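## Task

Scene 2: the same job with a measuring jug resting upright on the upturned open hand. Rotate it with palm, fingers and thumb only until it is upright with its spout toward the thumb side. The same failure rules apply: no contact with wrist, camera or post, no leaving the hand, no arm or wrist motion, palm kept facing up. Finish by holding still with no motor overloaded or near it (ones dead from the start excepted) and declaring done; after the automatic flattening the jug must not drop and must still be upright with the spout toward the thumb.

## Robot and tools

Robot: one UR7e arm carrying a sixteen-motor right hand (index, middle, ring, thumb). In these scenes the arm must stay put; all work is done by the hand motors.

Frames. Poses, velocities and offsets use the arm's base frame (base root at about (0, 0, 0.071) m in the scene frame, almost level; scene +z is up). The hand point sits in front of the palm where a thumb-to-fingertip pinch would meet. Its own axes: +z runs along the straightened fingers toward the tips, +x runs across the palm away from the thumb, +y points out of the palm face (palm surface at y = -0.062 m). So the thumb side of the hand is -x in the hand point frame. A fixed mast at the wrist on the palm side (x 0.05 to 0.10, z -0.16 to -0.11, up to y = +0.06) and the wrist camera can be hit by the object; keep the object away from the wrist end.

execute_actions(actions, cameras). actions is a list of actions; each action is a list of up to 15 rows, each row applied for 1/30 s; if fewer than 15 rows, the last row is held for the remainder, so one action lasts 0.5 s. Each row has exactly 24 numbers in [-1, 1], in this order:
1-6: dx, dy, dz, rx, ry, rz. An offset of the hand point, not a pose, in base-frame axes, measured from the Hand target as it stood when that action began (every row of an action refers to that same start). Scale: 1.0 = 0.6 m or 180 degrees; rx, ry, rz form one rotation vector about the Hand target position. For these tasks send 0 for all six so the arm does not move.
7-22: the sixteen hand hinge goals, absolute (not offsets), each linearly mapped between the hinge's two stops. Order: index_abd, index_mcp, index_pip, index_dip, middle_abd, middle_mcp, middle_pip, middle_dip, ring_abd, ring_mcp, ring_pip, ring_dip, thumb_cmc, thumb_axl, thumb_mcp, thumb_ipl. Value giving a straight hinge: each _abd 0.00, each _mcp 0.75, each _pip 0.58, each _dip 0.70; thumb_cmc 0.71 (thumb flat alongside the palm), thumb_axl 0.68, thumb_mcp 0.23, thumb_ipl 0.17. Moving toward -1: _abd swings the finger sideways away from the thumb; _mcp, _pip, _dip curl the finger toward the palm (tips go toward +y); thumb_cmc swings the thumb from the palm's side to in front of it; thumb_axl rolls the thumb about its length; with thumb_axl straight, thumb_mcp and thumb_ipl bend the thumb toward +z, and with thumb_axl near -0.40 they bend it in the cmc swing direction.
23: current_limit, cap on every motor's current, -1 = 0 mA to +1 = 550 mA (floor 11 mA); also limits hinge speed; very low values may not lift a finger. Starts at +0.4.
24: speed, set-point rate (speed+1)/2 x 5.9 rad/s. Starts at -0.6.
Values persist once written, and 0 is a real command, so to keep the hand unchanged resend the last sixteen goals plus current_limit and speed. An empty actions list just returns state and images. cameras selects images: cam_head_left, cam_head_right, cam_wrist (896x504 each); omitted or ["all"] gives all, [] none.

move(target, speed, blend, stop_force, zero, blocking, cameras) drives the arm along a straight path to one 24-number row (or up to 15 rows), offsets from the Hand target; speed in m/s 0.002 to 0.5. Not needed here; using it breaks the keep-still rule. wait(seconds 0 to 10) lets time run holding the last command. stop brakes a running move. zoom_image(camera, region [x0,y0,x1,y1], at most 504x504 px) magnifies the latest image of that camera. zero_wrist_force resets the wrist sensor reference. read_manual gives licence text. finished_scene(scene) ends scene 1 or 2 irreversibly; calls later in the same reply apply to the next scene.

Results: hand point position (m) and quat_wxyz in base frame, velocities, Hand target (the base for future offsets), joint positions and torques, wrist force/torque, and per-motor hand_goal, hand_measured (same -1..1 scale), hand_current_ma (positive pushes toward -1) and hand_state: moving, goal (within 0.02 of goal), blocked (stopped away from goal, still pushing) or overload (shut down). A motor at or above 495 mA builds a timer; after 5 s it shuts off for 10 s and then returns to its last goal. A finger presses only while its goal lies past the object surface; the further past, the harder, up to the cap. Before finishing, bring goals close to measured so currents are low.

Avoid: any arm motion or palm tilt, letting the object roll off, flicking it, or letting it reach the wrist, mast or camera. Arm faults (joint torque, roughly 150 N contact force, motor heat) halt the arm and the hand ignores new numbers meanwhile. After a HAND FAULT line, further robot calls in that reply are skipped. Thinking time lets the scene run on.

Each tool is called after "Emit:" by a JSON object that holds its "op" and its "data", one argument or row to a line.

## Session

Scene 1 is done. I'll look at scene 2 now.

Emit:
{"op": "execute_actions", "data": {
  "actions": []
}}

Emit:
{"op": "zoom_image", "data": {
  "camera": "cam_head_left",
  "region": [380, 165, 530, 315]
}}

Emit:
{"op": "zoom_image", "data": {
  "camera": "cam_head_right",
  "region": [380, 165, 530, 315]
}}

Scene clock: 0.00 s.
end_effector_position=(+0.6053, +0.0922, +0.4253) hand_goal=(+0.000, +0.754, +0.576, +0.696, +0.000, +0.754, +0.576, +0.696, +0.000, +0.754, +0.576, +0.696, -0.104, +0.540, +0.162, +0.106) hand_measured=(+0.000, +0.766, +0.576, +0.696, +0.000, +0.770, +0.578, +0.696, +0.000, +0.762, +0.576, +0.696, -0.086, +0.542, +0.164, +0.108) hand_current_ma=(+0, +54, +4, +0, +0, +77, +5, +0, +0, +42, +3, +0, +78, +15, +12, +10) hand_state=(goal, goal, goal, goal, goal, goal, goal, goal, goal, goal, goal, goal, goal, goal, goal, goal) hand_current_limit=0.40 hand_speed=-0.60 end_effector_quat_wxyz=(+0.484, +0.446, +0.529, +0.536)
Joint positions: [-0.14 -1.201 2.193 -4.178 -1.295 -0.022]
Joint velocities: within noise
Joint torques (N m): no reading
Motor temperatures (°C): [31 31 26 36 32 35]
Wrist force (N): no reading
Wrist torque (N m): no reading
Wrist force, peak (N): no reading
Hand target: +0.6053, +0.0922, +0.4253; +0.484, +0.446, +0.529, +0.536
camera_calibration:
cam_wrist: T_world_to_cam=[[0.0642519, -0.745233, 0.663702, -0.22077], [-0.612439, -0.554547, -0.56338, 0.619373], [0.787903, -0.370278, -0.49204, -0.108737], [0, 0, 0, 1]] pos_world=[0.479187, 0.138684, 0.441964]

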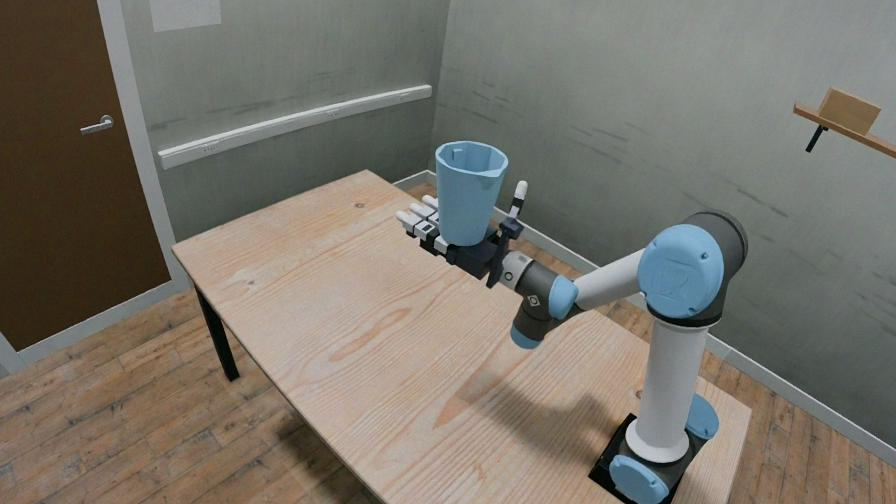

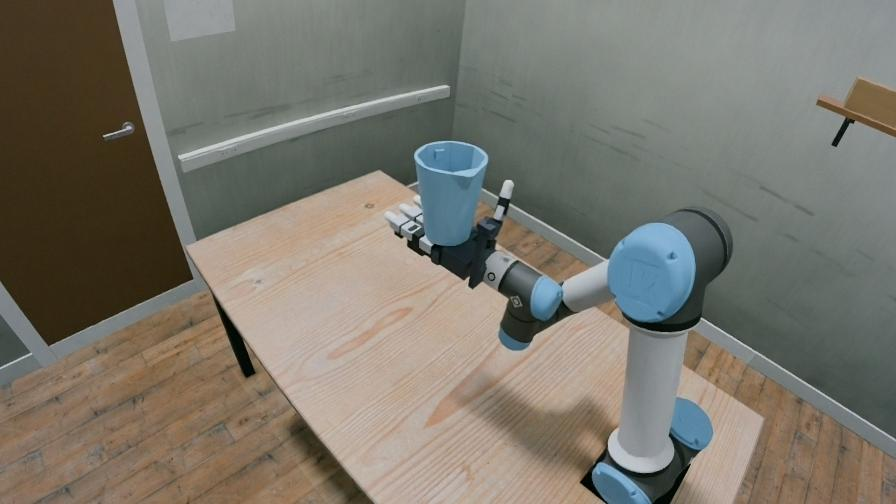

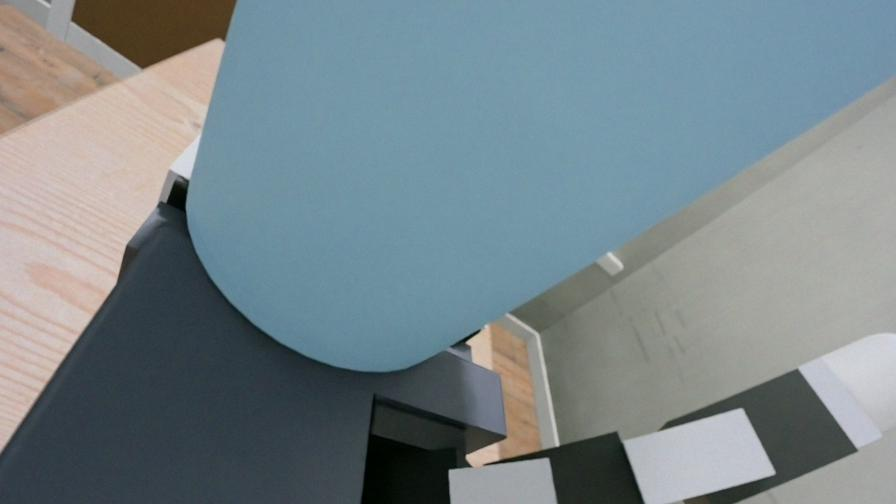

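Scaled by 3.360 from the camera's 896x504 image, which has a finer 1280x720 frame.

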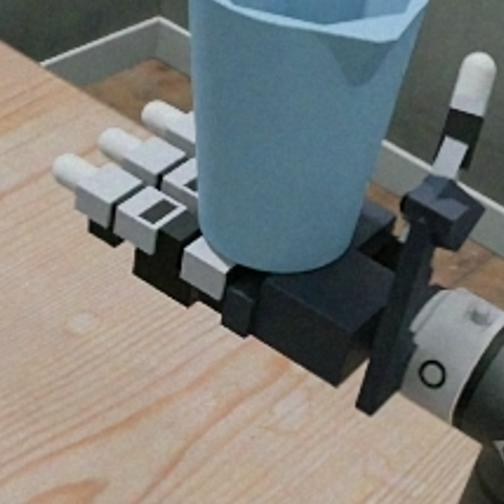

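Scaled by 3.360 from the camera's 896x504 image, which has a finer 1280x720 frame.

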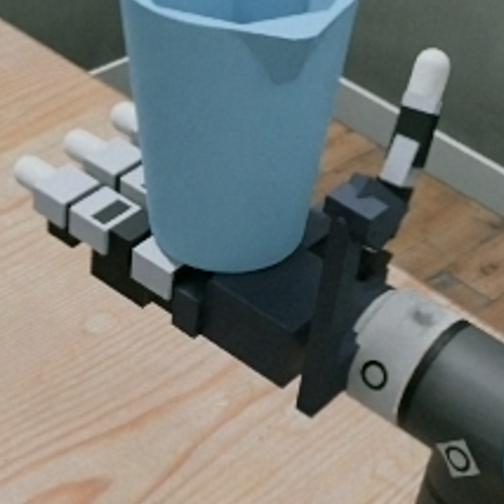

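Emit:
{"op": "zoom_image", "data": {
  "camera": "cam_head_left",
  "region": [420, 130, 530, 240]
}}

Emit:
{"op": "zoom_image", "data": {
  "camera": "cam_head_right",
  "region": [400, 130, 510, 240]
}}

Emit:
{"op": "zoom_image", "data": {
  "camera": "cam_wrist",
  "region": [150, 0, 654, 504]
}}

Scaled by 4.582 from the camera's 896x504 image, which has a finer 1280x720 frame.

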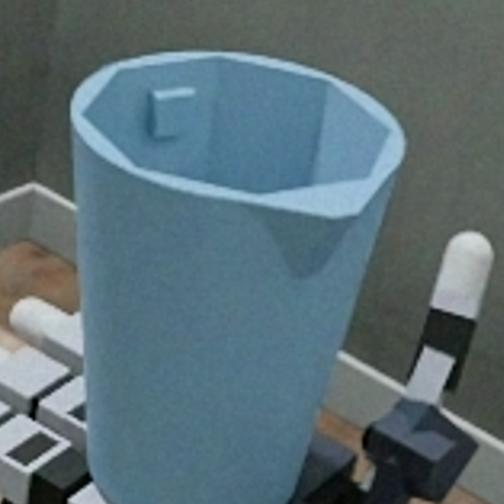

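Scaled by 4.582 from the camera's 896x504 image, which has a finer 1280x720 frame.

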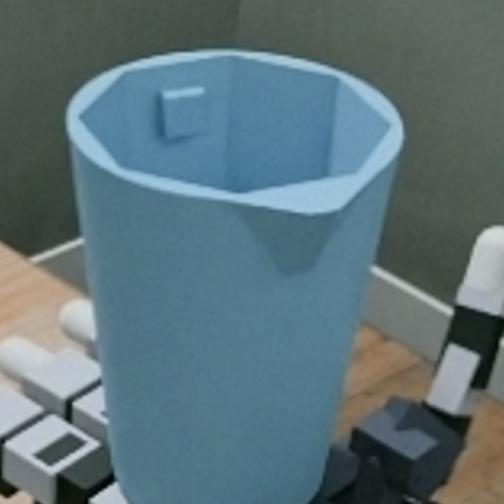

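Scaled by 1.000.

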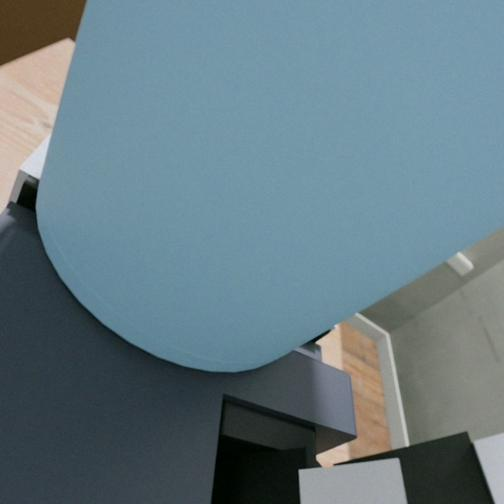

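Emit:
{"op": "zoom_image", "data": {
  "camera": "cam_head_left",
  "region": [390, 185, 440, 235]
}}

Emit:
{"op": "zoom_image", "data": {
  "camera": "cam_head_right",
  "region": [380, 190, 430, 240]
}}

Emit:
{"op": "zoom_image", "data": {
  "camera": "cam_head_left",
  "region": [495, 170, 545, 220]
}}

Emit:
{"op": "zoom_image", "data": {
  "camera": "cam_head_right",
  "region": [480, 170, 530, 220]
}}

Scaled by 10.080 from the camera's 896x504 image, which has a finer 1280x720 frame.

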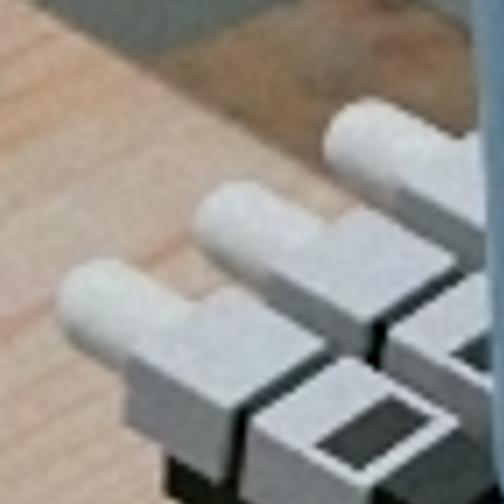

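Scaled by 10.080 from the camera's 896x504 image, which has a finer 1280x720 frame.

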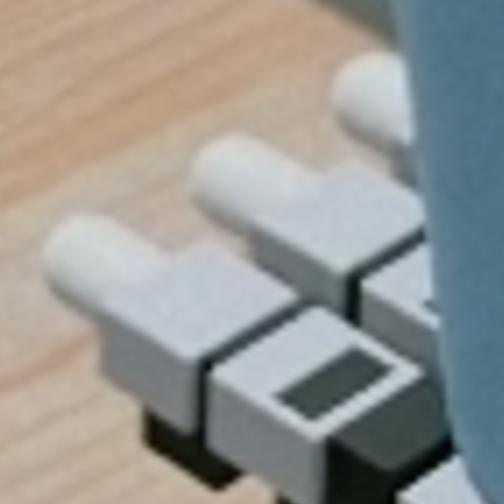

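Scaled by 10.080 from the camera's 896x504 image, which has a finer 1280x720 frame.

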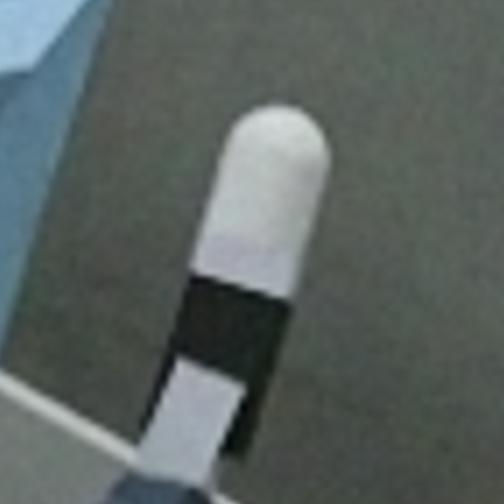

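Scaled by 10.080 from the camera's 896x504 image, which has a finer 1280x720 frame.

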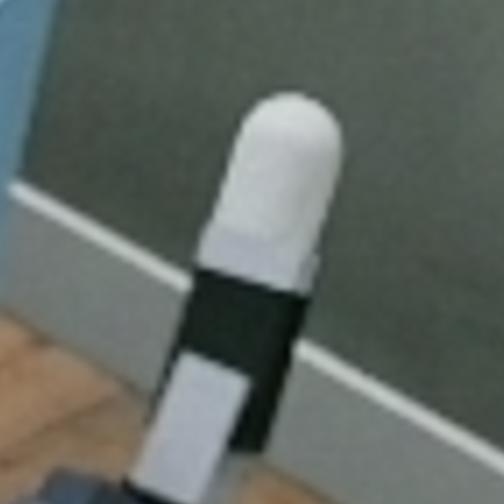

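Emit:
{"op": "zoom_image", "data": {
  "camera": "cam_head_left",
  "region": [465, 150, 515, 200]
}}

Emit:
{"op": "zoom_image", "data": {
  "camera": "cam_head_right",
  "region": [445, 150, 495, 200]
}}

Emit:
{"op": "zoom_image", "data": {
  "camera": "cam_head_left",
  "region": [432, 135, 482, 185]
}}

Emit:
{"op": "zoom_image", "data": {
  "camera": "cam_head_right",
  "region": [410, 135, 460, 185]
}}

Scaled by 10.080 from the camera's 896x504 image, which has a finer 1280x720 frame.

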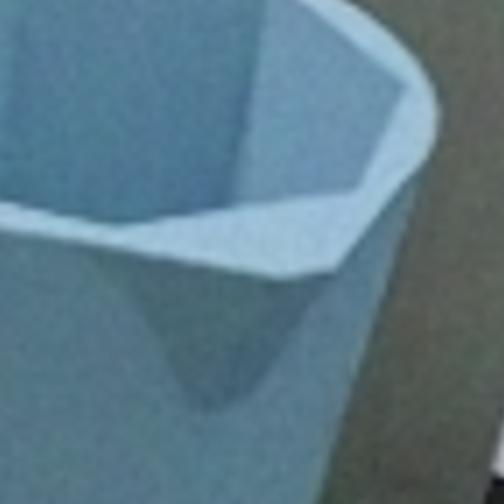

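Scaled by 10.080 from the camera's 896x504 image, which has a finer 1280x720 frame.

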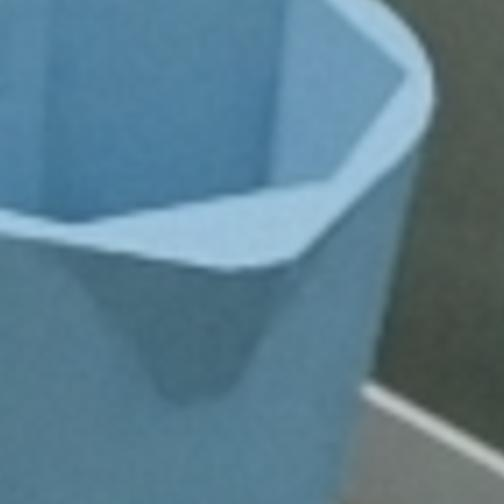

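Scaled by 10.080 from the camera's 896x504 image, which has a finer 1280x720 frame.

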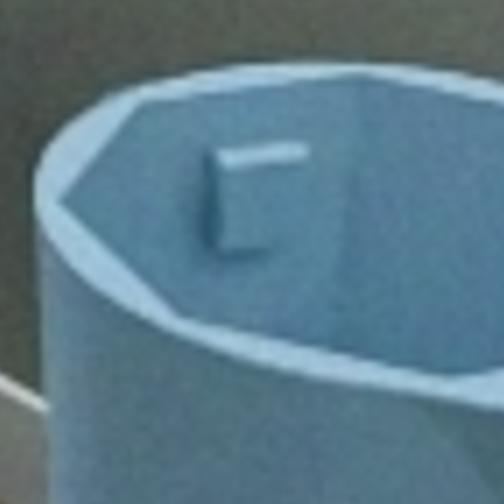

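Scaled by 10.080 from the camera's 896x504 image, which has a finer 1280x720 frame.

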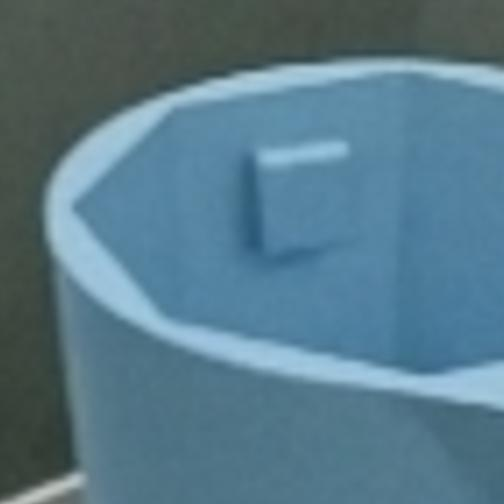

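Emit:
{"op": "execute_actions", "data": {
  "actions": [],
  "cameras": ["all"]
}}

Scene clock: 115.53 s.
end_effector_position=(+0.6053, +0.0922, +0.4253) hand_goal=(+0.000, +0.754, +0.576, +0.696, +0.000, +0.754, +0.576, +0.696, +0.000, +0.754, +0.576, +0.696, -0.104, +0.540, +0.162, +0.106) hand_measured=(+0.000, +0.766, +0.576, +0.696, +0.000, +0.770, +0.578, +0.696, +0.000, +0.762, +0.576, +0.696, -0.086, +0.542, +0.164, +0.108) hand_current_ma=(+0, +54, +4, +0, +0, +77, +5, +0, +0, +42, +3, +0, +78, +15, +12, +10) hand_state=(goal, goal, goal, goal, goal, goal, goal, goal, goal, goal, goal, goal, goal, goal, goal, goal) hand_current_limit=0.40 hand_speed=-0.60 end_effector_quat_wxyz=(+0.484, +0.446, +0.529, +0.536)
Joint positions: [-0.14 -1.201 2.193 -4.178 -1.295 -0.022]
Joint velocities: within noise
Joint torques (N m): [7.37 -18.15 -14.04 -3.15 -2.08 -1.28]
Motor temperatures (°C): [31 31 26 36 32 35]
Wrist force (N): [0.1 -0.1 0.0]
Wrist torque (N m): [-0.01 -0.02 0.02]
Wrist force, peak (N): [0.3 -0.2 -0.4]
Hand target: +0.6053, +0.0922, +0.4253; +0.484, +0.446, +0.529, +0.536
camera_calibration:
cam_wrist: T_world_to_cam=[[0.0642522, -0.745232, 0.663702, -0.220769], [-0.612439, -0.554547, -0.563379, 0.619372], [0.787902, -0.370279, -0.49204, -0.108736], [0, 0, 0, 1]] pos_world=[0.479186, 0.138684, 0.441963]

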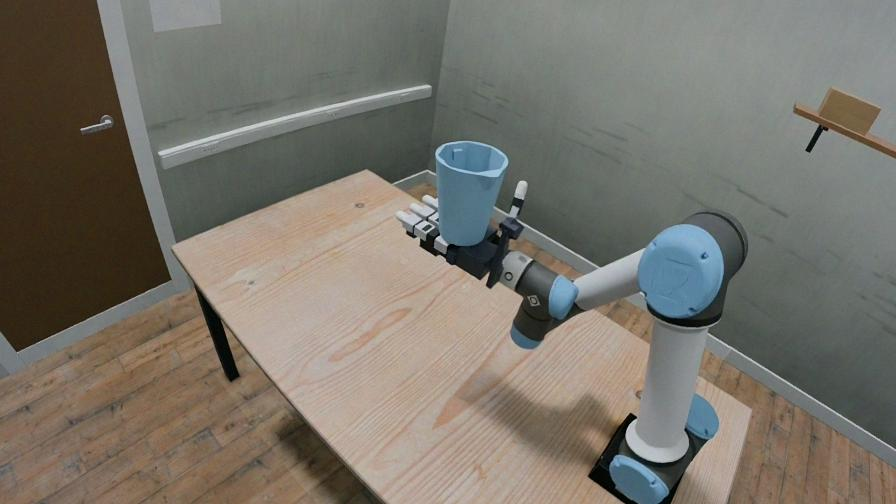

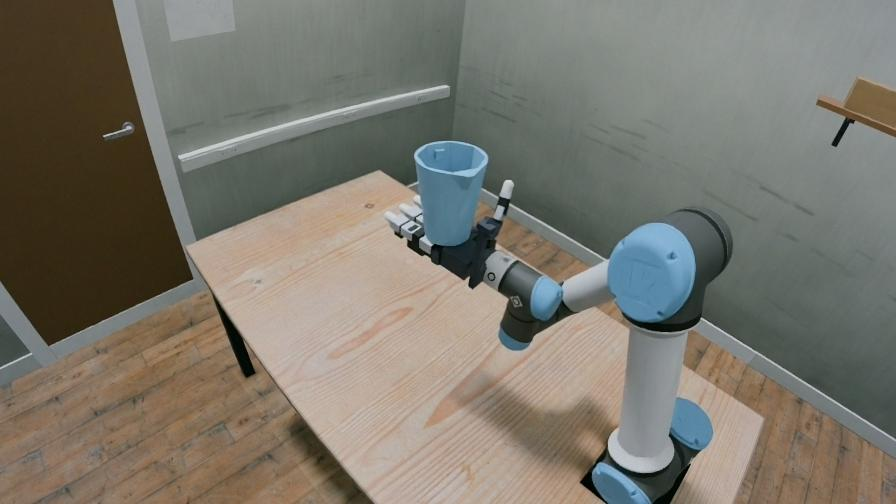

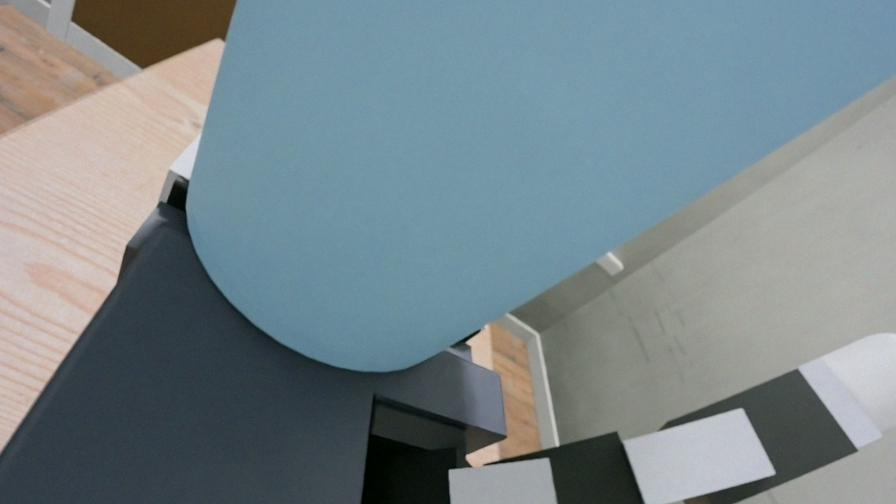

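Emit:
{"op": "zoom_image", "data": {
  "camera": "cam_head_left",
  "region": [390, 130, 540, 280]
}}

Emit:
{"op": "zoom_image", "data": {
  "camera": "cam_head_right",
  "region": [375, 130, 525, 280]
}}

Scaled by 3.360 from the camera's 896x504 image, which has a finer 1280x720 frame.

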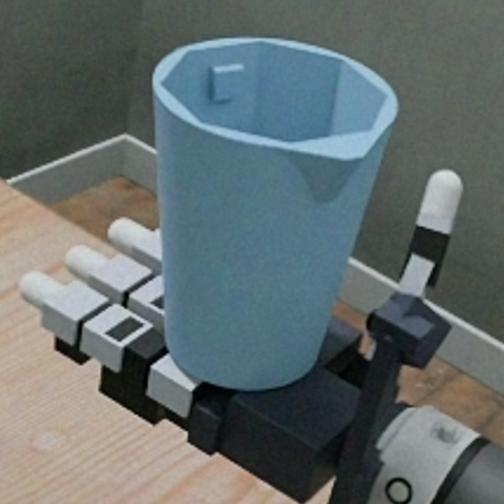

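Scaled by 3.360 from the camera's 896x504 image, which has a finer 1280x720 frame.

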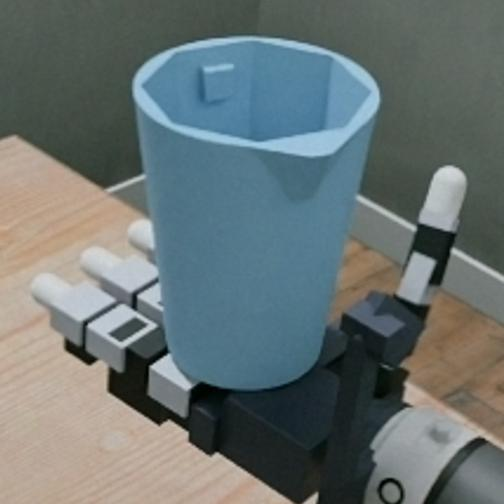

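Emit:
{"op": "execute_actions", "data": {
  "actions": [
    [[0,0,0,0,0,0, 0,0.754,0.576,0.696, 0,0.754,0.576,0.696, -0.75,0.754,0.576,0.696, -0.06,0.317,0.39,-0.5, 0.0,-0.7]],
    [[0,0,0,0,0,0, 0,0.754,0.576,0.696, 0,0.754,0.576,0.696, -0.75,0.754,0.576,0.696, -0.06,0.317,0.39,-0.968, 0.0,-0.7]],
    [[0,0,0,0,0,0, 0,0.754,0.576,0.696, 0,0.754,0.576,0.696, -0.75,0.754,0.2,0.986, -0.06,0.317,0.39,-0.968, 0.0,-0.7]],
    [[0,0,0,0,0,0, 0,0.754,0.576,0.696, 0,0.754,0.576,0.696, -0.75,0.754,-0.4,0.986, -0.06,0.317,0.39,-0.968, 0.0,-0.7]],
    [[0,0,0,0,0,0, 0,0.754,0.576,0.696, 0,0.754,0.576,0.696, -0.75,0.754,-0.7,0.986, -0.06,0.317,0.39,-0.968, 0.0,-0.7]]
  ],
  "cameras": ["all"]
}}

Scene clock: 177.27 s.
end_effector_position=(+0.6053, +0.0922, +0.4253) hand_goal=(+0.000, +0.754, +0.576, +0.696, +0.000, +0.754, +0.576, +0.696, -0.750, +0.754, -0.700, +0.986, -0.060, +0.318, +0.390, -0.968) hand_measured=(+0.000, +0.766, +0.576, +0.696, +0.000, +0.770, +0.578, +0.696, -0.748, +0.762, -0.696, +0.984, -0.054, +0.320, +0.390, -0.968) hand_current_ma=(+0, +54, +4, +0, +0, +77, +5, +0, +9, +42, +16, -9, +26, +10, +1, +3) hand_state=(goal, goal, goal, goal, goal, goal, goal, goal, goal, goal, goal, goal, goal, goal, goal, goal) hand_current_limit=0.00 hand_speed=-0.70 end_effector_quat_wxyz=(+0.484, +0.446, +0.529, +0.536)
Joint positions: [-0.14 -1.201 2.193 -4.178 -1.295 -0.022]
Joint velocities: within noise
Joint torques (N m): [6.69 -18.86 -20 -2.76 -1.74 -1.18]
Motor temperatures (°C): [31 31 26 36 32 35]
Wrist force (N): [-0.2 -0.2 0.1]
Wrist torque (N m): [-0.04 0.03 -0.03]
Wrist force, peak (N): [-0.2 -0.4 0.0]
Hand target: +0.6053, +0.0922, +0.4253; +0.484, +0.446, +0.529, +0.536
Off the commanded pose: 0.000 m, 0 deg.
camera_calibration:
cam_wrist: T_world_to_cam=[[0.0642522, -0.745232, 0.663702, -0.220769], [-0.612439, -0.554547, -0.563379, 0.619372], [0.787902, -0.370279, -0.49204, -0.108736], [0, 0, 0, 1]] pos_world=[0.479186, 0.138684, 0.441963]

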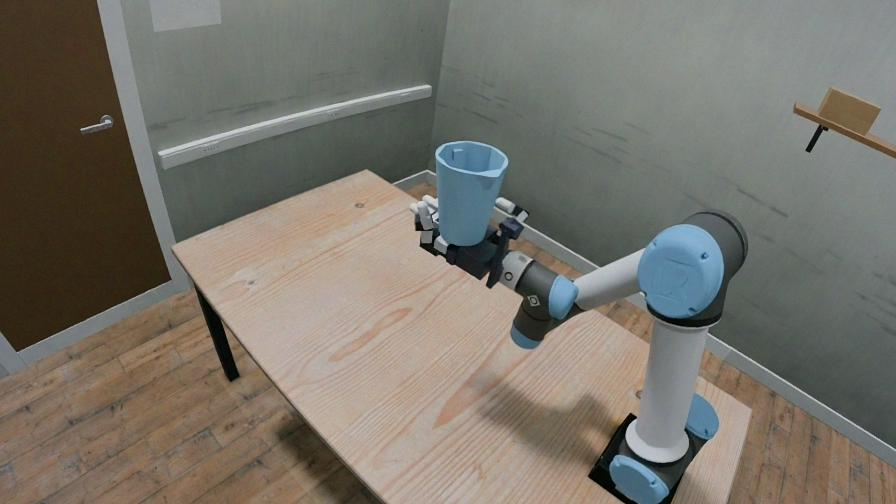

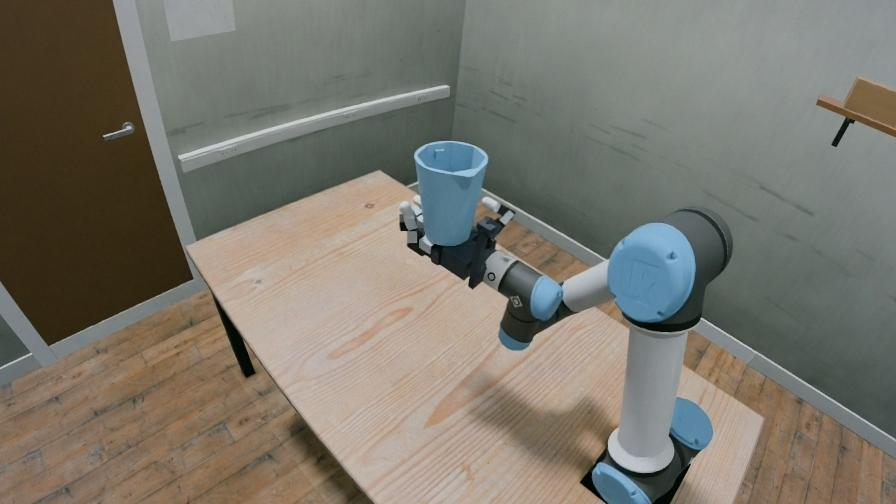

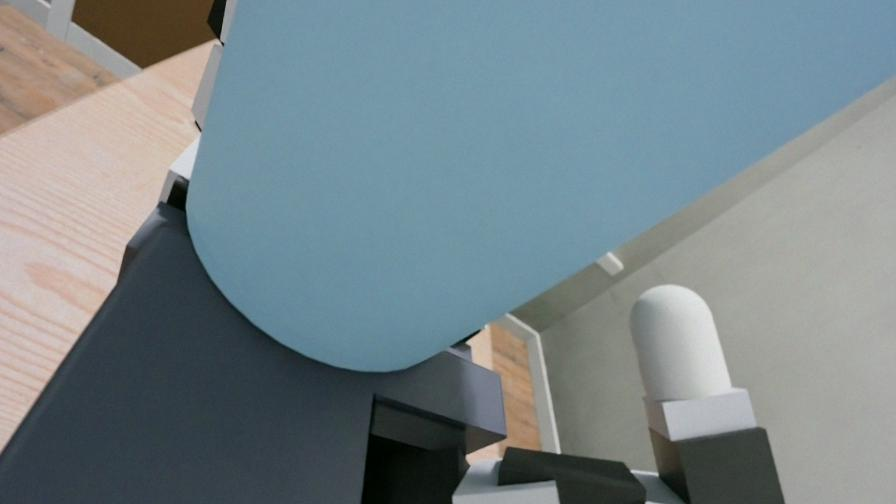

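Emit:
{"op": "zoom_image", "data": {
  "camera": "cam_head_left",
  "region": [395, 175, 545, 275]
}}

Scaled by 3.360 from the camera's 896x504 image, which has a finer 1280x720 frame.

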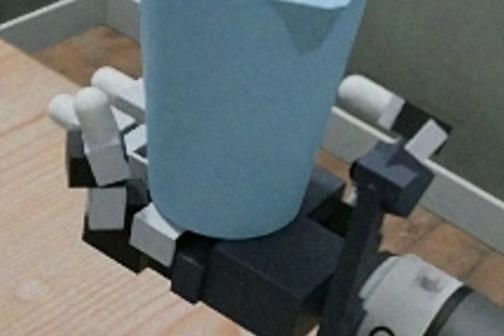

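Emit:
{"op": "execute_actions", "data": {
  "actions": [
    [[0,0,0,0,0,0, 0,0.754,0.576,0.696, 0,0.754,0.576,0.696, -0.75,0.754,-0.78,0.986, -0.06,0.317,0.39,-0.968, 0.0,-0.85]],
    [[0,0,0,0,0,0, 0,0.754,0.576,0.696, 0,0.754,0.576,0.696, -0.75,0.754,-0.82,0.986, -0.06,0.317,0.39,-0.968, 0.0,-0.85]]
  ],
  "cameras": []
}}

Emit:
{"op": "execute_actions", "data": {
  "actions": [
    [[0,0,0,0,0,0, 0,0.754,0.576,0.696, 0,0.754,0.576,0.696, -0.75,0.754,-0.86,0.986, -0.06,0.317,0.39,-0.968, 0.0,-0.85]]
  ],
  "cameras": []
}}

Scene clock: 194.70 s.
end_effector_position=(+0.6053, +0.0922, +0.4253) hand_goal=(+0.000, +0.754, +0.576, +0.696, +0.000, +0.754, +0.576, +0.696, -0.750, +0.754, -0.820, +0.986, -0.060, +0.318, +0.390, -0.968) hand_measured=(+0.000, +0.766, +0.576, +0.696, +0.000, +0.770, +0.578, +0.696, -0.748, +0.762, -0.818, +0.984, -0.054, +0.320, +0.390, -0.968) hand_current_ma=(+0, +54, +4, +0, +0, +77, +5, +0, +9, +42, +12, -9, +26, +10, +1, +3) hand_state=(goal, goal, goal, goal, goal, goal, goal, goal, goal, goal, goal, goal, goal, goal, goal, goal) hand_current_limit=0.00 hand_speed=-0.85 end_effector_quat_wxyz=(+0.484, +0.446, +0.529, +0.536)
Joint positions: [-0.14 -1.201 2.193 -4.178 -1.295 -0.022]
Joint velocities: within noise
Joint torques (N m): [8.09 -18.32 -20.68 -2.54 -2.16 -1.33]
Motor temperatures (°C): [31 31 26 36 32 35]
Wrist force (N): [-0.1 -0.2 0.0]
Wrist torque (N m): [-0.05 0.01 -0.02]
Wrist force, peak (N): [-0.1 -0.3 -0.2]
Hand target: +0.6053, +0.0922, +0.4253; +0.484, +0.446, +0.529, +0.536
Off the commanded pose: 0.000 m, 0 deg.
No camera images: "cameras" was empty.

Scene clock: 195.40 s.
end_effector_position=(+0.6053, +0.0922, +0.4253) hand_goal=(+0.000, +0.754, +0.576, +0.696, +0.000, +0.754, +0.576, +0.696, -0.750, +0.754, -0.860, +0.986, -0.060, +0.318, +0.390, -0.968) hand_measured=(+0.000, +0.766, +0.576, +0.696, +0.000, +0.770, +0.578, +0.696, -0.748, +0.762, -0.858, +0.984, -0.054, +0.320, +0.390, -0.968) hand_current_ma=(+0, +54, +4, +0, +0, +77, +5, +0, +9, +42, +11, -9, +26, +10, +1, +3) hand_state=(goal, goal, goal, goal, goal, goal, goal, goal, goal, goal, goal, goal, goal, goal, goal, goal) hand_current_limit=0.00 hand_speed=-0.85 end_effector_quat_wxyz=(+0.484, +0.446, +0.529, +0.536)
Joint positions: [-0.14 -1.201 2.193 -4.178 -1.295 -0.022]
Joint velocities: within noise
Joint torques (N m): [8.56 -19.5 -20.7 -2.45 -2.03 -1.43]
Motor temperatures (°C): [31 31 26 36 32 35]
Wrist force (N): [-0.2 -0.3 0.2]
Wrist torque (N m): [-0.07 0.02 -0.03]
Wrist force, peak (N): [-0.2 -0.3 0.2]
Hand target: +0.6053, +0.0922, +0.4253; +0.484, +0.446, +0.529, +0.536
Off the commanded pose: 0.000 m, 0 deg.
No camera images: "cameras" was empty.

Emit:
{"op": "execute_actions", "data": {
  "actions": [
    [[0,0,0,0,0,0, 0,0.754,0.576,0.696, 0,0.754,0.576,0.696, -0.75,0.754,-0.90,0.986, -0.06,0.317,0.39,-0.968, 0.0,-0.85]]
  ],
  "cameras": []
}}

Emit:
{"op": "execute_actions", "data": {
  "actions": [
    [[0,0,0,0,0,0, 0,0.754,0.576,0.696, 0,0.754,0.576,0.696, -0.75,0.754,-0.94,0.986, -0.06,0.317,0.39,-0.968, 0.0,-0.85]]
  ],
  "cameras": ["cam_head_left"]
}}

Scene clock: 200.30 s.
end_effector_position=(+0.6053, +0.0922, +0.4253) hand_goal=(+0.000, +0.754, +0.576, +0.696, +0.000, +0.754, +0.576, +0.696, -0.750, +0.754, -0.900, +0.986, -0.060, +0.318, +0.390, -0.968) hand_measured=(+0.000, +0.766, +0.576, +0.696, +0.000, +0.770, +0.578, +0.696, -0.748, +0.762, -0.898, +0.984, -0.054, +0.320, +0.390, -0.968) hand_current_ma=(+0, +54, +4, +0, +0, +77, +5, +0, +9, +42, +10, -9, +26, +10, +1, +3) hand_state=(goal, goal, goal, goal, goal, goal, goal, goal, goal, goal, goal, goal, goal, goal, goal, goal) hand_current_limit=0.00 hand_speed=-0.85 end_effector_quat_wxyz=(+0.484, +0.446, +0.529, +0.536)
Joint positions: [-0.14 -1.201 2.193 -4.178 -1.295 -0.022]
Joint velocities: within noise
Joint torques (N m): [8.68 -17.99 -20.11 -2.61 -2.12 -1.29]
Motor temperatures (°C): [31 31 26 36 32 35]
Wrist force (N): [0.1 -0.1 0.1]
Wrist torque (N m): [-0.04 -0.02 0.00]
Wrist force, peak (N): [0.0 -0.4 0.0]
Hand target: +0.6053, +0.0922, +0.4253; +0.484, +0.446, +0.529, +0.536
Off the commanded pose: 0.000 m, 0 deg.
No camera images: "cameras" was empty.

Scene clock: 201.00 s.
end_effector_position=(+0.6053, +0.0922, +0.4253) hand_goal=(+0.000, +0.754, +0.576, +0.696, +0.000, +0.754, +0.576, +0.696, -0.750, +0.754, -0.940, +0.986, -0.060, +0.318, +0.390, -0.968) hand_measured=(+0.000, +0.766, +0.576, +0.696, +0.000, +0.770, +0.578, +0.696, -0.748, +0.762, -0.932, +0.986, -0.054, +0.320, +0.390, -0.968) hand_current_ma=(+0, +54, +4, +0, +0, +77, +5, +0, +9, +42, +32, -3, +26, +10, +1, +3) hand_state=(goal, goal, goal, goal, goal, goal, goal, goal, goal, goal, goal, goal, goal, goal, goal, goal) hand_current_limit=0.00 hand_speed=-0.85 end_effector_quat_wxyz=(+0.484, +0.446, +0.529, +0.536)
Joint positions: [-0.14 -1.201 2.193 -4.178 -1.295 -0.022]
Joint velocities: within noise
Joint torques (N m): [8.75 -18.02 -22.1 -2.46 -2.14 -1.36]
Motor temperatures (°C): [31 31 26 36 32 35]
Wrist force (N): [0.0 -0.1 -0.2]
Wrist torque (N m): [-0.02 0.00 -0.01]
Wrist force, peak (N): [-0.1 -0.1 -0.3]
Hand target: +0.6053, +0.0922, +0.4253; +0.484, +0.446, +0.529, +0.536
Off the commanded pose: 0.000 m, 0 deg.
Images, in order (width x height): cam_head_left 896x504.

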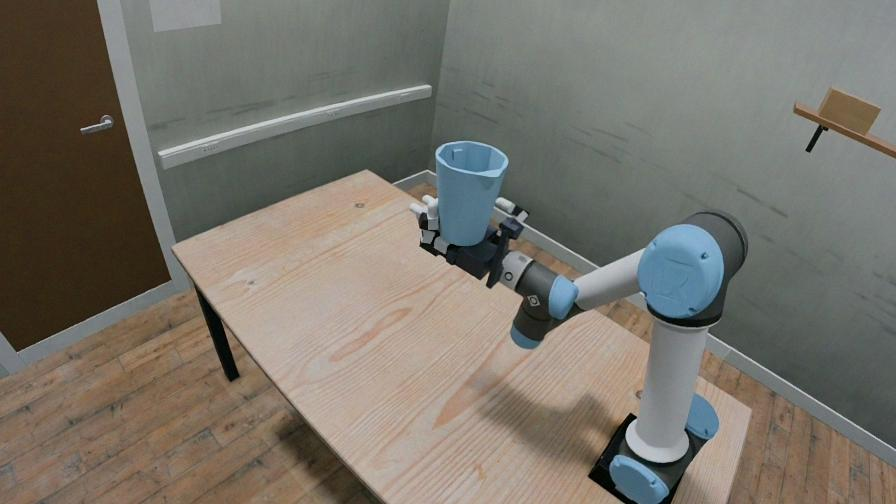

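Emit:
{"op": "zoom_image", "data": {
  "camera": "cam_head_left",
  "region": [405, 185, 475, 255]
}}

Scaled by 7.200 from the camera's 896x504 image, which has a finer 1280x720 frame.

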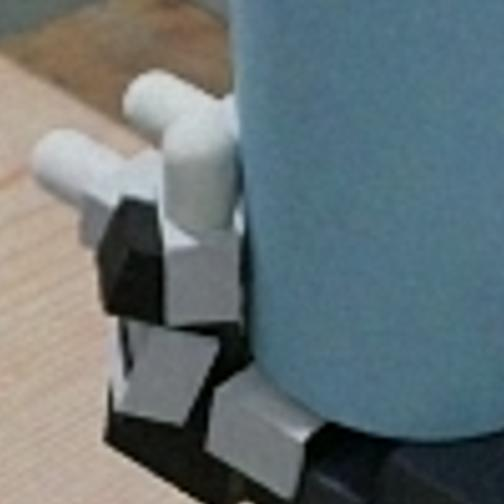

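Emit:
{"op": "execute_actions", "data": {
  "actions": [
    [[0,0,0,0,0,0, 0,0.754,0.576,0.696, 0,0.754,0.576,0.696, -0.75,0.754,-0.90,0.986, -0.102,0.317,0.35,-0.954, -0.2,-0.85]],
    [[0,0,0,0,0,0, 0,0.754,0.576,0.696, 0,0.754,0.576,0.696, -0.75,0.754,-0.90,0.986, -0.127,0.317,0.326,-0.946, -0.2,-0.85]]
  ],
  "cameras": []
}}

Emit:
{"op": "execute_actions", "data": {
  "actions": [
    [[0,0,0,0,0,0, 0,0.754,0.576,0.696, 0,0.754,0.576,0.696, -0.75,0.754,-0.90,0.986, -0.144,0.317,0.310,-0.940, -0.2,-0.85]]
  ],
  "cameras": ["cam_wrist"]
}}

Scene clock: 229.63 s.
end_effector_position=(+0.6053, +0.0922, +0.4253) hand_goal=(+0.000, +0.754, +0.576, +0.696, +0.000, +0.754, +0.576, +0.696, -0.750, +0.754, -0.900, +0.986, -0.126, +0.318, +0.326, -0.946) hand_measured=(+0.000, +0.766, +0.576, +0.696, +0.000, +0.770, +0.578, +0.696, -0.748, +0.762, -0.902, +0.986, -0.112, +0.320, +0.328, -0.950) hand_current_ma=(+0, +54, +4, +0, +0, +77, +5, +0, +9, +42, -12, -3, +64, +10, +14, -26) hand_state=(goal, goal, goal, goal, goal, goal, goal, goal, goal, goal, goal, goal, goal, goal, goal, goal) hand_current_limit=-0.20 hand_speed=-0.85 end_effector_quat_wxyz=(+0.484, +0.446, +0.529, +0.536)
Joint positions: [-0.14 -1.201 2.193 -4.178 -1.295 -0.022]
Joint velocities: within noise
Joint torques (N m): [7.84 -18.8 -20.7 -2.36 -2.02 -1.16]
Motor temperatures (°C): [30 31 26 36 32 35]
Wrist force (N): [0.0 0.0 0.1]
Wrist torque (N m): [-0.03 -0.01 0.00]
Wrist force, peak (N): [0.1 -0.3 -0.3]
Hand target: +0.6053, +0.0922, +0.4253; +0.484, +0.446, +0.529, +0.536
Off the commanded pose: 0.000 m, 0 deg.
No camera images: "cameras" was empty.

Scene clock: 230.33 s.
end_effector_position=(+0.6053, +0.0922, +0.4253) hand_goal=(+0.000, +0.754, +0.576, +0.696, +0.000, +0.754, +0.576, +0.696, -0.750, +0.754, -0.900, +0.986, -0.144, +0.318, +0.310, -0.940) hand_measured=(+0.000, +0.766, +0.576, +0.696, +0.000, +0.770, +0.578, +0.696, -0.748, +0.762, -0.902, +0.986, -0.130, +0.320, +0.312, -0.944) hand_current_ma=(+0, +54, +4, +0, +0, +77, +5, +0, +9, +42, -12, -3, +61, +10, +12, -26) hand_state=(goal, goal, goal, goal, goal, goal, goal, goal, goal, goal, goal, goal, goal, goal, goal, goal) hand_current_limit=-0.20 hand_speed=-0.85 end_effector_quat_wxyz=(+0.484, +0.446, +0.529, +0.536)
Joint positions: [-0.14 -1.201 2.193 -4.178 -1.295 -0.022]
Joint velocities: within noise
Joint torques (N m): [7.99 -17.84 -20.13 -2.42 -2.12 -1.05]
Motor temperatures (°C): [30 31 26 36 32 35]
Wrist force (N): [0.1 -0.2 0.1]
Wrist torque (N m): [-0.06 -0.01 -0.01]
Wrist force, peak (N): [0.0 -0.2 -0.2]
Hand target: +0.6053, +0.0922, +0.4253; +0.484, +0.446, +0.529, +0.536
Off the commanded pose: 0.000 m, 0 deg.
camera_calibration:
cam_wrist: T_world_to_cam=[[0.0642518, -0.745232, 0.663703, -0.220769], [-0.612439, -0.554547, -0.563379, 0.619372], [0.787902, -0.370279, -0.49204, -0.108737], [0, 0, 0, 1]] pos_world=[0.479186, 0.138684, 0.441964]
Images, in order (width x height): cam_wrist 896x504.

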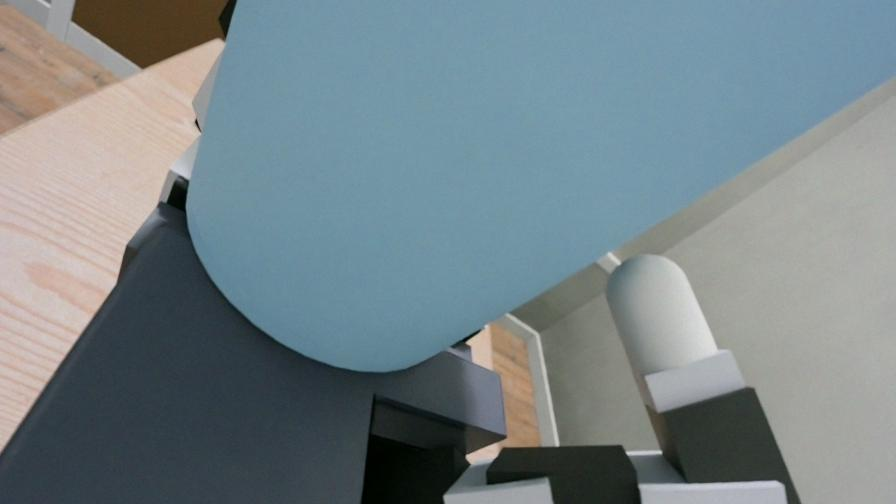

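Emit:
{"op": "execute_actions", "data": {
  "actions": [
    [[0,0,0,0,0,0, 0,0.754,0.576,0.696, 0,0.754,0.576,0.696, -0.75,0.754,-0.90,0.986, -0.161,0.317,0.294,-0.934, -0.2,-0.85]]
  ],
  "cameras": []
}}

Emit:
{"op": "execute_actions", "data": {
  "actions": [
    [[0,0,0,0,0,0, 0,0.754,0.576,0.696, 0,0.754,0.576,0.696, -0.75,0.754,-0.90,0.986, -0.178,0.317,0.278,-0.928, -0.2,-0.85]]
  ],
  "cameras": ["cam_wrist"]
}}

Scene clock: 237.97 s.
end_effector_position=(+0.6053, +0.0922, +0.4253) hand_goal=(+0.000, +0.754, +0.576, +0.696, +0.000, +0.754, +0.576, +0.696, -0.750, +0.754, -0.900, +0.986, -0.160, +0.318, +0.294, -0.934) hand_measured=(+0.000, +0.766, +0.576, +0.696, +0.000, +0.770, +0.578, +0.696, -0.748, +0.762, -0.902, +0.986, -0.148, +0.320, +0.296, -0.938) hand_current_ma=(+0, +54, +4, +0, +0, +77, +5, +0, +9, +42, -12, -3, +58, +10, +11, -26) hand_state=(goal, goal, goal, goal, goal, goal, goal, goal, goal, goal, goal, goal, goal, goal, goal, goal) hand_current_limit=-0.20 hand_speed=-0.85 end_effector_quat_wxyz=(+0.484, +0.446, +0.529, +0.536)
Joint positions: [-0.14 -1.201 2.193 -4.178 -1.295 -0.022]
Joint velocities: within noise
Joint torques (N m): [8.28 -18.12 -19.89 -2.26 -2.02 -1.08]
Motor temperatures (°C): [30 31 26 36 32 35]
Wrist force (N): [0.0 -0.2 0.0]
Wrist torque (N m): [-0.05 0.00 -0.02]
Wrist force, peak (N): [-0.2 -0.4 -0.2]
Hand target: +0.6053, +0.0922, +0.4253; +0.484, +0.446, +0.529, +0.536
Off the commanded pose: 0.000 m, 0 deg.
No camera images: "cameras" was empty.

Scene clock: 238.67 s.
end_effector_position=(+0.6053, +0.0922, +0.4253) hand_goal=(+0.000, +0.754, +0.576, +0.696, +0.000, +0.754, +0.576, +0.696, -0.750, +0.754, -0.900, +0.986, -0.178, +0.318, +0.278, -0.928) hand_measured=(+0.000, +0.766, +0.576, +0.696, +0.000, +0.770, +0.578, +0.696, -0.748, +0.762, -0.902, +0.986, -0.166, +0.320, +0.280, -0.932) hand_current_ma=(+0, +54, +4, +0, +0, +77, +5, +0, +9, +42, -12, -3, +56, +10, +10, -26) hand_state=(goal, goal, goal, goal, goal, goal, goal, goal, goal, goal, goal, goal, goal, goal, goal, goal) hand_current_limit=-0.20 hand_speed=-0.85 end_effector_quat_wxyz=(+0.484, +0.446, +0.529, +0.536)
Joint positions: [-0.14 -1.201 2.193 -4.178 -1.295 -0.022]
Joint velocities: within noise
Joint torques (N m): [8.47 -17.96 -19.75 -2.25 -1.98 -0.98]
Motor temperatures (°C): [30 31 26 36 32 35]
Wrist force (N): [0.0 -0.3 0.0]
Wrist torque (N m): [-0.05 0.00 -0.02]
Wrist force, peak (N): [-0.2 -0.2 -0.1]
Hand target: +0.6053, +0.0922, +0.4253; +0.484, +0.446, +0.529, +0.536
Off the commanded pose: 0.000 m, 0 deg.
camera_calibration:
cam_wrist: T_world_to_cam=[[0.064252, -0.745232, 0.663702, -0.220769], [-0.612439, -0.554547, -0.563379, 0.619372], [0.787902, -0.370279, -0.49204, -0.108737], [0, 0, 0, 1]] pos_world=[0.479186, 0.138684, 0.441964]
Images, in order (width x height): cam_wrist 896x504.

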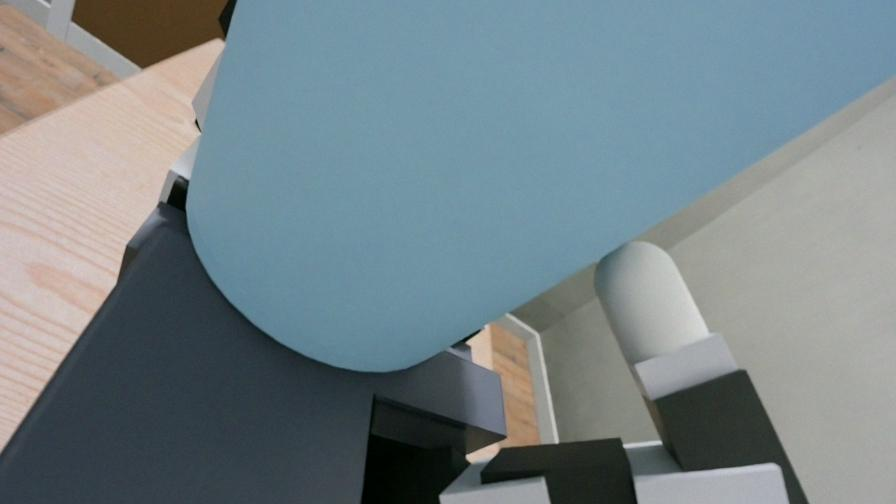

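Emit:
{"op": "execute_actions", "data": {
  "actions": [
    [[0,0,0,0,0,0, 0,0.754,0.576,0.696, 0,0.754,0.576,0.696, -0.75,0.754,-0.90,0.986, -0.195,0.317,0.262,-0.922, -0.2,-0.85]]
  ],
  "cameras": []
}}

Emit:
{"op": "execute_actions", "data": {
  "actions": [
    [[0,0,0,0,0,0, 0,0.754,0.576,0.696, 0,0.754,0.576,0.696, -0.75,0.754,-0.90,0.986, -0.210,0.317,0.248,-0.917, -0.2,-0.85]]
  ],
  "cameras": ["cam_wrist"]
}}

Scene clock: 286.93 s.
end_effector_position=(+0.6053, +0.0922, +0.4253) hand_goal=(+0.000, +0.754, +0.576, +0.696, +0.000, +0.754, +0.576, +0.696, -0.750, +0.754, -0.900, +0.986, -0.194, +0.318, +0.262, -0.922) hand_measured=(+0.000, +0.766, +0.576, +0.696, +0.000, +0.770, +0.578, +0.696, -0.748, +0.762, -0.902, +0.986, -0.182, +0.320, +0.264, -0.926) hand_current_ma=(+0, +54, +4, +0, +0, +77, +5, +0, +9, +42, -12, -3, +58, +10, +15, -24) hand_state=(goal, goal, goal, goal, goal, goal, goal, goal, goal, goal, goal, goal, goal, goal, goal, goal) hand_current_limit=-0.20 hand_speed=-0.85 end_effector_quat_wxyz=(+0.484, +0.446, +0.529, +0.536)
Joint positions: [-0.14 -1.201 2.193 -4.178 -1.295 -0.022]
Joint velocities: within noise
Joint torques (N m): [7.7 -19.04 -18.65 -1.86 -1.75 -0.99]
Motor temperatures (°C): [30 31 26 36 32 35]
Wrist force (N): [0.0 -0.1 0.1]
Wrist torque (N m): [-0.04 0.00 -0.02]
Wrist force, peak (N): [-0.3 -0.3 -0.1]
Hand target: +0.6053, +0.0922, +0.4253; +0.484, +0.446, +0.529, +0.536
Off the commanded pose: 0.000 m, 0 deg.
No camera images: "cameras" was empty.

Scene clock: 287.63 s.
end_effector_position=(+0.6053, +0.0922, +0.4253) hand_goal=(+0.000, +0.754, +0.576, +0.696, +0.000, +0.754, +0.576, +0.696, -0.750, +0.754, -0.900, +0.986, -0.210, +0.318, +0.248, -0.916) hand_measured=(+0.000, +0.766, +0.576, +0.696, +0.000, +0.770, +0.578, +0.696, -0.748, +0.762, -0.902, +0.986, -0.192, +0.320, +0.254, -0.920) hand_current_ma=(+0, +54, +4, +0, +0, +77, +5, +0, +9, +42, -12, -3, +81, +10, +34, -18) hand_state=(goal, goal, goal, goal, goal, goal, goal, goal, goal, goal, goal, goal, goal, goal, goal, goal) hand_current_limit=-0.20 hand_speed=-0.85 end_effector_quat_wxyz=(+0.484, +0.446, +0.529, +0.536)
Joint positions: [-0.14 -1.201 2.193 -4.178 -1.295 -0.022]
Joint velocities: within noise
Joint torques (N m): [8.69 -18.13 -17.7 -1.79 -1.72 -0.87]
Motor temperatures (°C): [30 31 26 36 32 35]
Wrist force (N): [0.1 -0.2 0.1]
Wrist torque (N m): [-0.05 -0.02 -0.01]
Wrist force, peak (N): [-0.1 -0.3 -0.1]
Hand target: +0.6053, +0.0922, +0.4253; +0.484, +0.446, +0.529, +0.536
Off the commanded pose: 0.000 m, 0 deg.
camera_calibration:
cam_wrist: T_world_to_cam=[[0.064252, -0.745232, 0.663702, -0.220769], [-0.612439, -0.554547, -0.563379, 0.619372], [0.787902, -0.370279, -0.49204, -0.108736], [0, 0, 0, 1]] pos_world=[0.479186, 0.138684, 0.441964]
Images, in order (width x height): cam_wrist 896x504.

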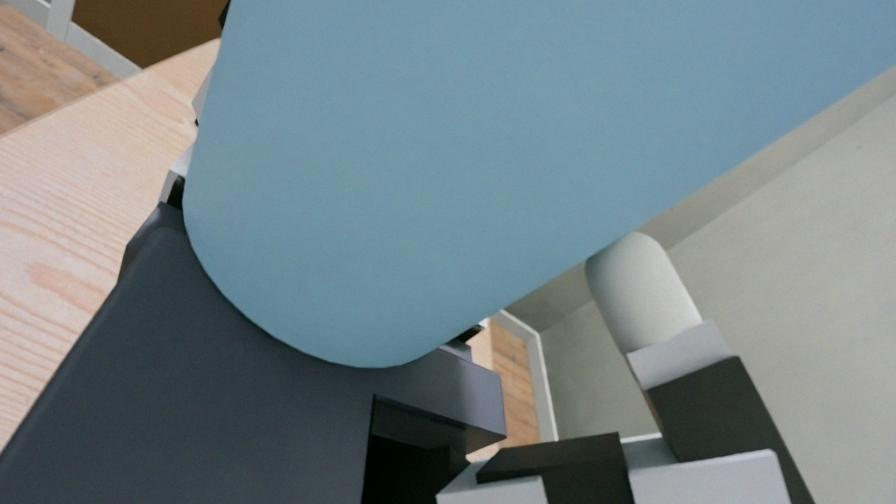

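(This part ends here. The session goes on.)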